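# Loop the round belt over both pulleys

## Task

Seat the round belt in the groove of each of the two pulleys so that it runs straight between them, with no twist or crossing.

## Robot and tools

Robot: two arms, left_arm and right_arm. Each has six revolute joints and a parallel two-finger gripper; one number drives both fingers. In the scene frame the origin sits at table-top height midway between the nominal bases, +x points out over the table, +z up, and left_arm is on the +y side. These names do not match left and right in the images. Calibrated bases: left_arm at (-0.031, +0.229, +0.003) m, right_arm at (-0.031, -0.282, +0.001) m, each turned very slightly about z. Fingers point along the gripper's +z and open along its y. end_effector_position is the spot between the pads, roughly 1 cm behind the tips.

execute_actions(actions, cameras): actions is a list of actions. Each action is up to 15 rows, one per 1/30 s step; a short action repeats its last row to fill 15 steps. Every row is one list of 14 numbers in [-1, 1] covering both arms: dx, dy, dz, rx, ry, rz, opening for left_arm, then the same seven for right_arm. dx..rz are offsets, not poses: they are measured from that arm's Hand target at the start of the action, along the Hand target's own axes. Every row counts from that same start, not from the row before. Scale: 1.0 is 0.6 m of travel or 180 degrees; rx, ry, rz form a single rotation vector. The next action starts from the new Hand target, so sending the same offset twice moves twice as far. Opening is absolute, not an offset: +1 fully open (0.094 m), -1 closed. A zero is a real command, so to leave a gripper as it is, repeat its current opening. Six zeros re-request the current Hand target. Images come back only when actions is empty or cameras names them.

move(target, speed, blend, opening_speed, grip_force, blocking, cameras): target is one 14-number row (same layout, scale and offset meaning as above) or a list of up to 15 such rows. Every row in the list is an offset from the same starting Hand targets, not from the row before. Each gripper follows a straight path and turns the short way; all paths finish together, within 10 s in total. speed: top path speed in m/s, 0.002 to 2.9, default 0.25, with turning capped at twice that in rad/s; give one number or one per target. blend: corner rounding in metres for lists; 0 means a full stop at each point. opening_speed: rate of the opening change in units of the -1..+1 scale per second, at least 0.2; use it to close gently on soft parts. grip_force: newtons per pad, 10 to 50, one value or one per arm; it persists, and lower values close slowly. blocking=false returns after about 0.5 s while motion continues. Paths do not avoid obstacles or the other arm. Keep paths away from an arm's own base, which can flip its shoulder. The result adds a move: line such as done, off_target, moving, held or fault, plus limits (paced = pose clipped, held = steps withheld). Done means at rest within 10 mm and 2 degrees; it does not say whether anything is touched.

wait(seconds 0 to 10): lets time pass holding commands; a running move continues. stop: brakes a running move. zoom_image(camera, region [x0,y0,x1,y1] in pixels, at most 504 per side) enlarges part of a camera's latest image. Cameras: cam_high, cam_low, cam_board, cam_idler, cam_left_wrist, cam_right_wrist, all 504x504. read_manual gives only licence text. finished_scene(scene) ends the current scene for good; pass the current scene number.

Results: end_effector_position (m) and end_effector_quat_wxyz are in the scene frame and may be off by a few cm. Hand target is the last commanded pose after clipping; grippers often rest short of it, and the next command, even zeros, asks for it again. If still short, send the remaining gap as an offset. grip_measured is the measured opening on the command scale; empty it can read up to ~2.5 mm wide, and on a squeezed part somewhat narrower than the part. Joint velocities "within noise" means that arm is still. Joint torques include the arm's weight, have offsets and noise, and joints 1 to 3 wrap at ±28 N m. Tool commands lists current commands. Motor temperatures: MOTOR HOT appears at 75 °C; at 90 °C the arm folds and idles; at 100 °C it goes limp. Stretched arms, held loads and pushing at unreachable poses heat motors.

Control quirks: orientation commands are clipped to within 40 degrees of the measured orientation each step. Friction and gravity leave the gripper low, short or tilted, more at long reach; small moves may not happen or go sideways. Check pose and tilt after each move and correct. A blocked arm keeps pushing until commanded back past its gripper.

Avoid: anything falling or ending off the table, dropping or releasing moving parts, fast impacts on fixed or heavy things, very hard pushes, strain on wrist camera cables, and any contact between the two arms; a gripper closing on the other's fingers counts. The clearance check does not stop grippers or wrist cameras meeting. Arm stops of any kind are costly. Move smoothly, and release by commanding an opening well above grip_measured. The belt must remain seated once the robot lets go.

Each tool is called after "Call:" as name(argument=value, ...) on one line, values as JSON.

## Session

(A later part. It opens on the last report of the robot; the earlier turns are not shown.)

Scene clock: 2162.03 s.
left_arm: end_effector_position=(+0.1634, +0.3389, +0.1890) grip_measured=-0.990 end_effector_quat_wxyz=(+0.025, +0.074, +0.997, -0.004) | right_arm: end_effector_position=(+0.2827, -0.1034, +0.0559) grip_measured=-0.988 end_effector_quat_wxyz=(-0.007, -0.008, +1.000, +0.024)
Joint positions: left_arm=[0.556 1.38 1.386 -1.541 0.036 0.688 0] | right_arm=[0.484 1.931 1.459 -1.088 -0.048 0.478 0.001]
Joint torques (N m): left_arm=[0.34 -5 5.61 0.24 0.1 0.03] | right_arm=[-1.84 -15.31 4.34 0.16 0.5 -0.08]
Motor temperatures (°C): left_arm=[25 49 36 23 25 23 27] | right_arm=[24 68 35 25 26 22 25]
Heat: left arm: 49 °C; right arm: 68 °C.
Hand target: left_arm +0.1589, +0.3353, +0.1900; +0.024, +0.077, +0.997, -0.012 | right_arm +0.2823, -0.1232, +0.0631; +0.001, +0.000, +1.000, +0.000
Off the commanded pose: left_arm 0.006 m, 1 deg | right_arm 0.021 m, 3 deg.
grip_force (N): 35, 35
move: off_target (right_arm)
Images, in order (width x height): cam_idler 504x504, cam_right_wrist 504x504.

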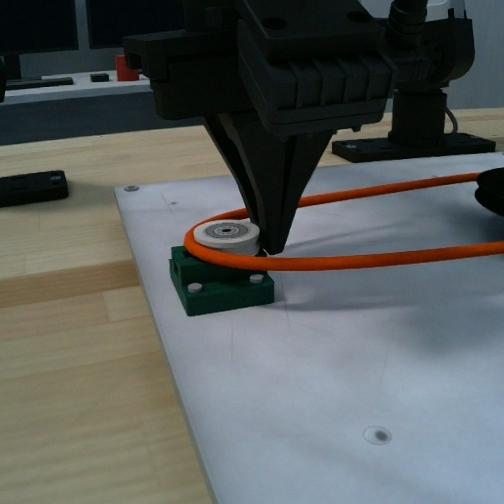

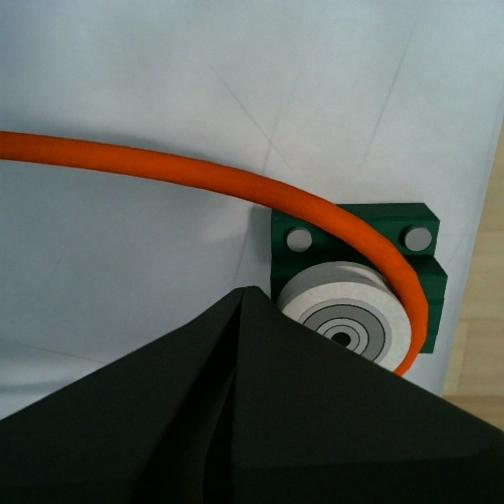

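Call:
move(target=[[0,0,0,0,0,0,-1,0.002,-0.03,0.0,0,0,0,-1]], speed=0.05, cameras=["cam_idler","cam_board"])

Call:
zoom_image(camera="cam_idler", region=[130, 150, 380, 350])

Scene clock: 2170.07 s.
left_arm: end_effector_position=(+0.1634, +0.3389, +0.1890) grip_measured=-0.990 end_effector_quat_wxyz=(+0.025, +0.074, +0.997, -0.004) | right_arm: end_effector_position=(+0.2835, -0.1060, +0.0580) grip_measured=-0.988 end_effector_quat_wxyz=(-0.003, -0.015, +0.999, +0.052)
Joint positions: left_arm=[0.556 1.38 1.386 -1.541 0.036 0.688 0] | right_arm=[0.453 1.899 1.42 -1.052 -0.096 0.436 0.001]
Joint torques (N m): left_arm=[0.32 -5 5.65 0.24 0.08 0.03] | right_arm=[-2.78 -14.6 4.31 0.03 0.95 -0.13]
Motor temperatures (°C): left_arm=[25 49 36 23 25 23 27] | right_arm=[24 69 35 25 26 22 25]
Heat: left arm: 49 °C; right arm: 69 °C.
Hand target: left_arm +0.1589, +0.3353, +0.1900; +0.024, +0.077, +0.997, -0.012 | right_arm +0.2813, -0.1411, +0.0632; +0.001, +0.000, +1.000, +0.000
Off the commanded pose: left_arm 0.006 m, 1 deg | right_arm 0.036 m, 6 deg.
grip_force (N): 35, 35
move: off_target (right_arm)
Images, in order (width x height): cam_board 504x504, cam_idler 504x504.

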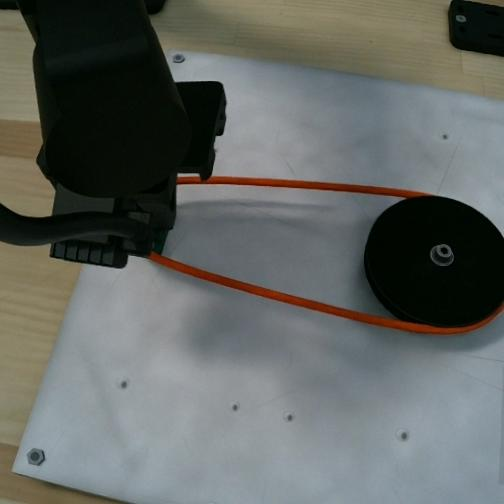

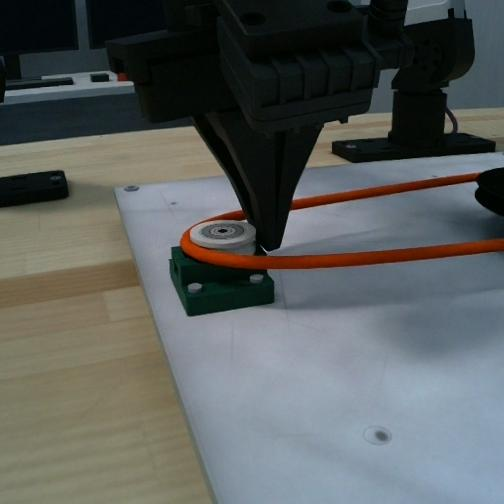

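Scaled by 2.016 from the camera's 504x504 image, which has a finer 720x720 frame.

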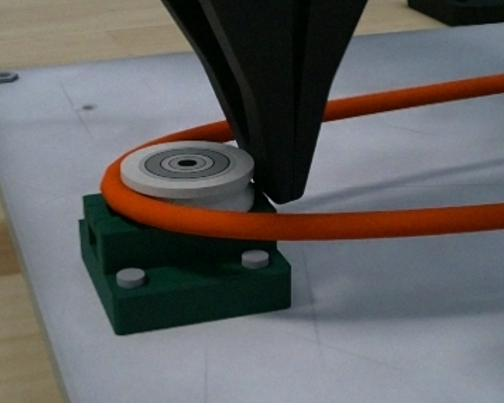

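Call:
move(target=[[0,0,0,0,0,0,-1,0,0.09,0.0,0,0,0,-1],[0,0,0,0,0,0,-1,0,0.11,-0.1,0,0,0,-1]], speed=0.1, cameras=["cam_idler","cam_board","cam_low"])

Call:
zoom_image(camera="cam_idler", region=[130, 150, 380, 350])

Call:
zoom_image(camera="cam_low", region=[330, 260, 440, 330])

Scene clock: 2181.27 s.
left_arm: end_effector_position=(+0.1634, +0.3389, +0.1890) grip_measured=-0.990 end_effector_quat_wxyz=(+0.025, +0.074, +0.997, -0.004) | right_arm: end_effector_position=(+0.2780, -0.0776, +0.1190) grip_measured=-0.988 end_effector_quat_wxyz=(-0.006, -0.001, +1.000, +0.002)
Joint positions: left_arm=[0.556 1.38 1.386 -1.541 0.036 0.688 0] | right_arm=[0.569 1.96 1.751 -1.369 -0.011 0.578 0.001]
Joint torques (N m): left_arm=[0.42 -5.05 5.63 0.24 0.08 0.03] | right_arm=[0.59 -11.71 8.64 0.29 0.14 0.03]
Motor temperatures (°C): left_arm=[25 49 36 23 25 23 27] | right_arm=[24 68 35 25 26 22 25]
Heat: left arm: 49 °C; right arm: 68 °C.
Hand target: left_arm +0.1589, +0.3353, +0.1900; +0.024, +0.077, +0.997, -0.012 | right_arm +0.2810, -0.0752, +0.1231; +0.001, +0.000, +1.000, +0.000
Off the commanded pose: left_arm 0.006 m, 1 deg | right_arm 0.006 m, 1 deg.
grip_force (N): 35, 35
move: done
Images, in order (width x height): cam_low 504x504, cam_board 504x504, cam_idler 504x504.

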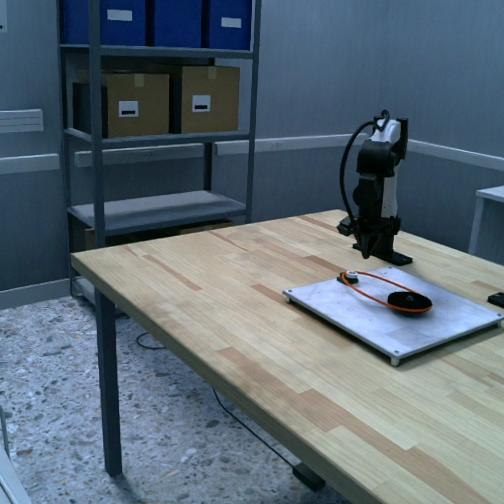

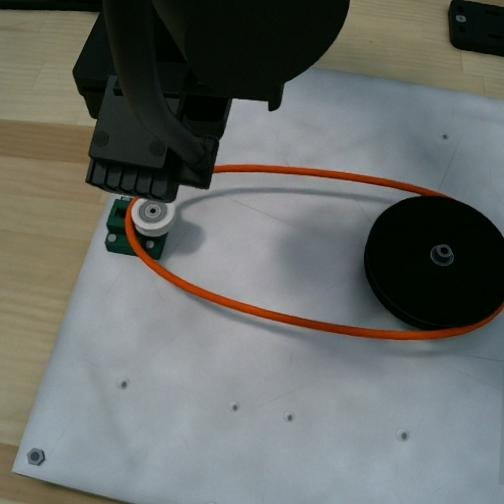

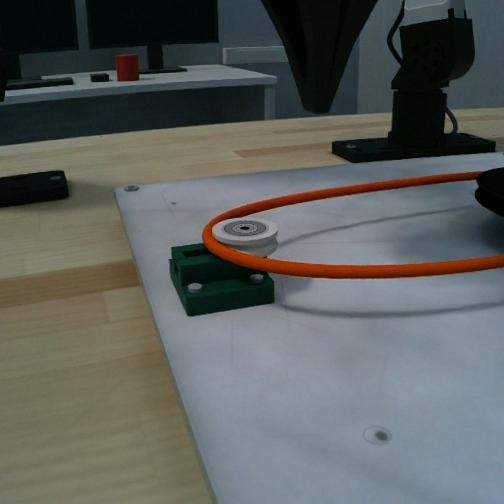

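Scaled by 2.016 from the camera's 504x504 image, which has a finer 720x720 frame.

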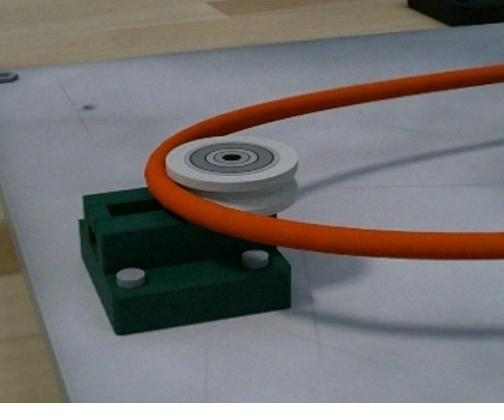

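Scaled by 4.582 from the camera's 504x504 image, which has a finer 720x720 frame.

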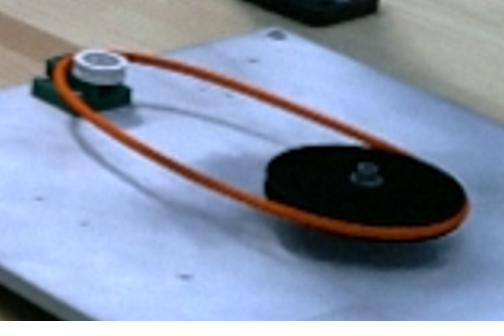

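Call:
zoom_image(camera="cam_board", region=[384, 240, 504, 360])

Call:
zoom_image(camera="cam_low", region=[380, 280, 440, 320])

Call:
move(target=[[0,0,0,0,0,0,-1,0.2,-0.15,-0.06,0,0,0,-1]], cameras=["cam_idler","cam_board","cam_left_wrist"])

Call:
zoom_image(camera="cam_idler", region=[400, 130, 504, 290])

Scaled by 4.200 from the camera's 504x504 image, which has a finer 720x720 frame.

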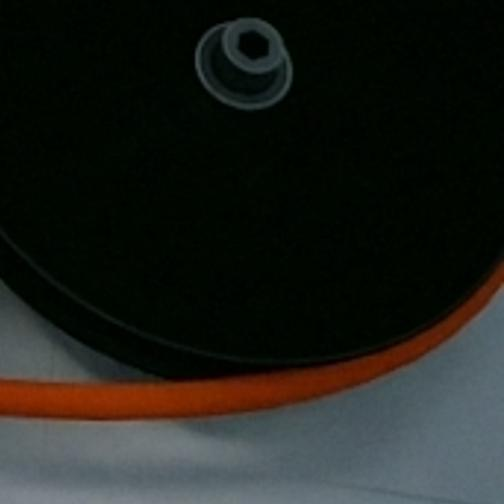

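Scaled by 8.400 from the camera's 504x504 image, which has a finer 720x720 frame.

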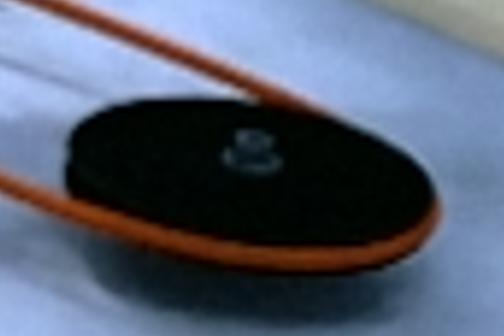

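Scene clock: 2195.33 s.
left_arm: end_effector_position=(+0.1634, +0.3389, +0.1890) grip_measured=-0.990 end_effector_quat_wxyz=(+0.025, +0.074, +0.997, -0.004) | right_arm: end_effector_position=(+0.1633, -0.1601, +0.1599) grip_measured=-0.988 end_effector_quat_wxyz=(+0.003, +0.000, +1.000, +0.008)
Joint positions: left_arm=[0.556 1.38 1.386 -1.541 0.036 0.688 0] | right_arm=[0.542 1.403 1.294 -1.447 -0.01 0.554 0.001]
Joint torques (N m): left_arm=[0.35 -4.98 5.61 0.26 0.1 0.04] | right_arm=[-0.53 -6.67 5.26 0.35 0.06 -0.12]
Motor temperatures (°C): left_arm=[25 48 36 23 25 23 27] | right_arm=[24 65 36 25 26 22 25]
Heat: left arm: 48 °C; right arm: 65 °C.
Hand target: left_arm +0.1589, +0.3353, +0.1900; +0.024, +0.077, +0.997, -0.012 | right_arm +0.1610, -0.1653, +0.1589; +0.001, +0.000, +1.000, +0.000
Off the commanded pose: left_arm 0.006 m, 1 deg | right_arm 0.006 m, 1 deg.
grip_force (N): 35, 35
move: done
Images, in order (width x height): cam_board 504x504, cam_idler 504x504, cam_left_wrist 504x504.

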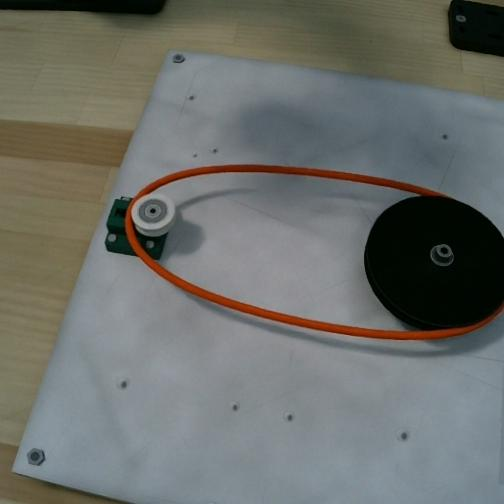

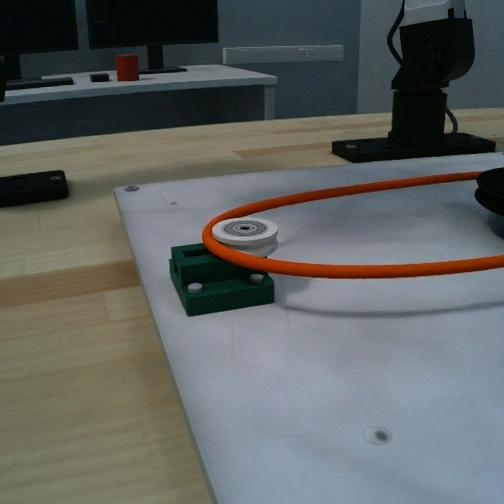

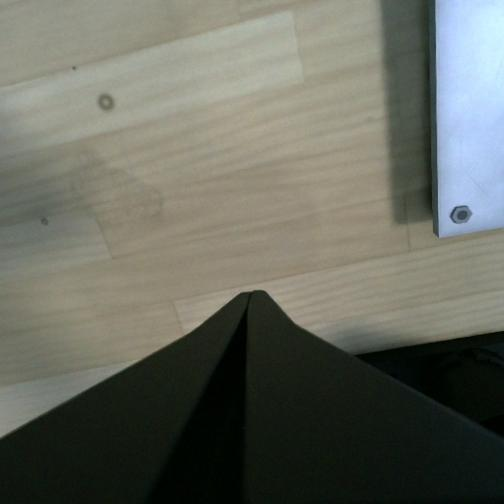

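Scaled by 3.150 from the camera's 504x504 image, which has a finer 720x720 frame.

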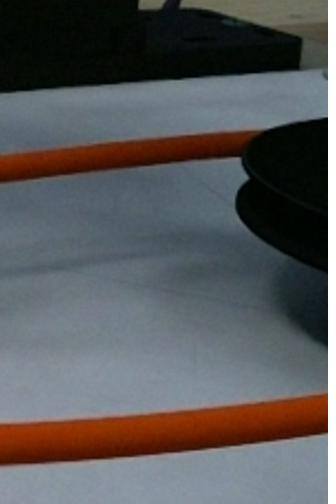

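Call:
move(target=[[-0.22,-0.18,0.08,0,0,0,-1,0,0,0,0,0,0,-1]], speed=0.3, cameras=["cam_left_wrist"])

Call:
zoom_image(camera="cam_left_wrist", region=[200, 0, 504, 300])

Scene clock: 2210.57 s.
left_arm: end_effector_position=(+0.2645, +0.2061, +0.1476) grip_measured=-0.990 end_effector_quat_wxyz=(+0.008, +0.081, +0.997, -0.019) | right_arm: end_effector_position=(+0.1633, -0.1601, +0.1599) grip_measured=-0.988 end_effector_quat_wxyz=(+0.003, +0.000, +1.000, +0.008)
Joint positions: left_arm=[-0.041 1.65 1.475 -1.379 0.037 0.106 0] | right_arm=[0.542 1.403 1.294 -1.447 -0.01 0.553 0.001]
Joint torques (N m): left_arm=[-0.34 -5.63 8.36 0.54 -0.18 -0.21] | right_arm=[-0.23 -6.67 5.08 0.37 0.07 -0.1]
Motor temperatures (°C): left_arm=[25 48 36 23 25 23 27] | right_arm=[24 61 35 25 26 22 25]
Heat: left arm: 48 °C; right arm: 61 °C.
Hand target: left_arm +0.2748, +0.2072, +0.1509; +0.024, +0.077, +0.997, -0.012 | right_arm +0.1610, -0.1653, +0.1589; +0.001, +0.000, +1.000, +0.000
Off the commanded pose: left_arm 0.011 m, 2 deg | right_arm 0.006 m, 1 deg.
grip_force (N): 35, 35
move: off_target (left_arm)
Images, in order (width x height): cam_left_wrist 504x504.

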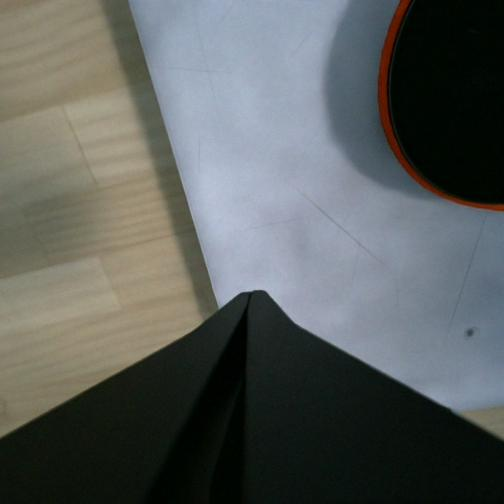

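Scaled by 1.658 from the camera's 504x504 image, which has a finer 720x720 frame.

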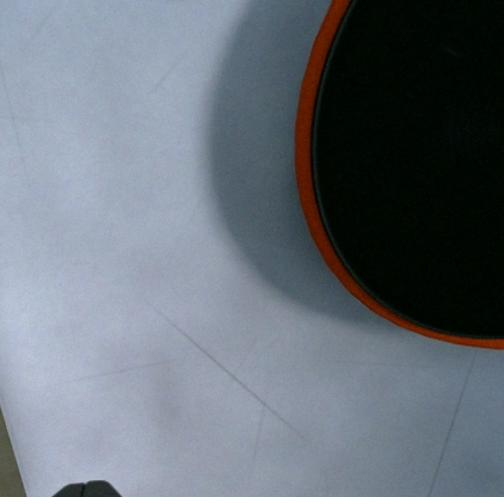

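Call:
finished_scene(scene=1)

The scene is finished: the task was done.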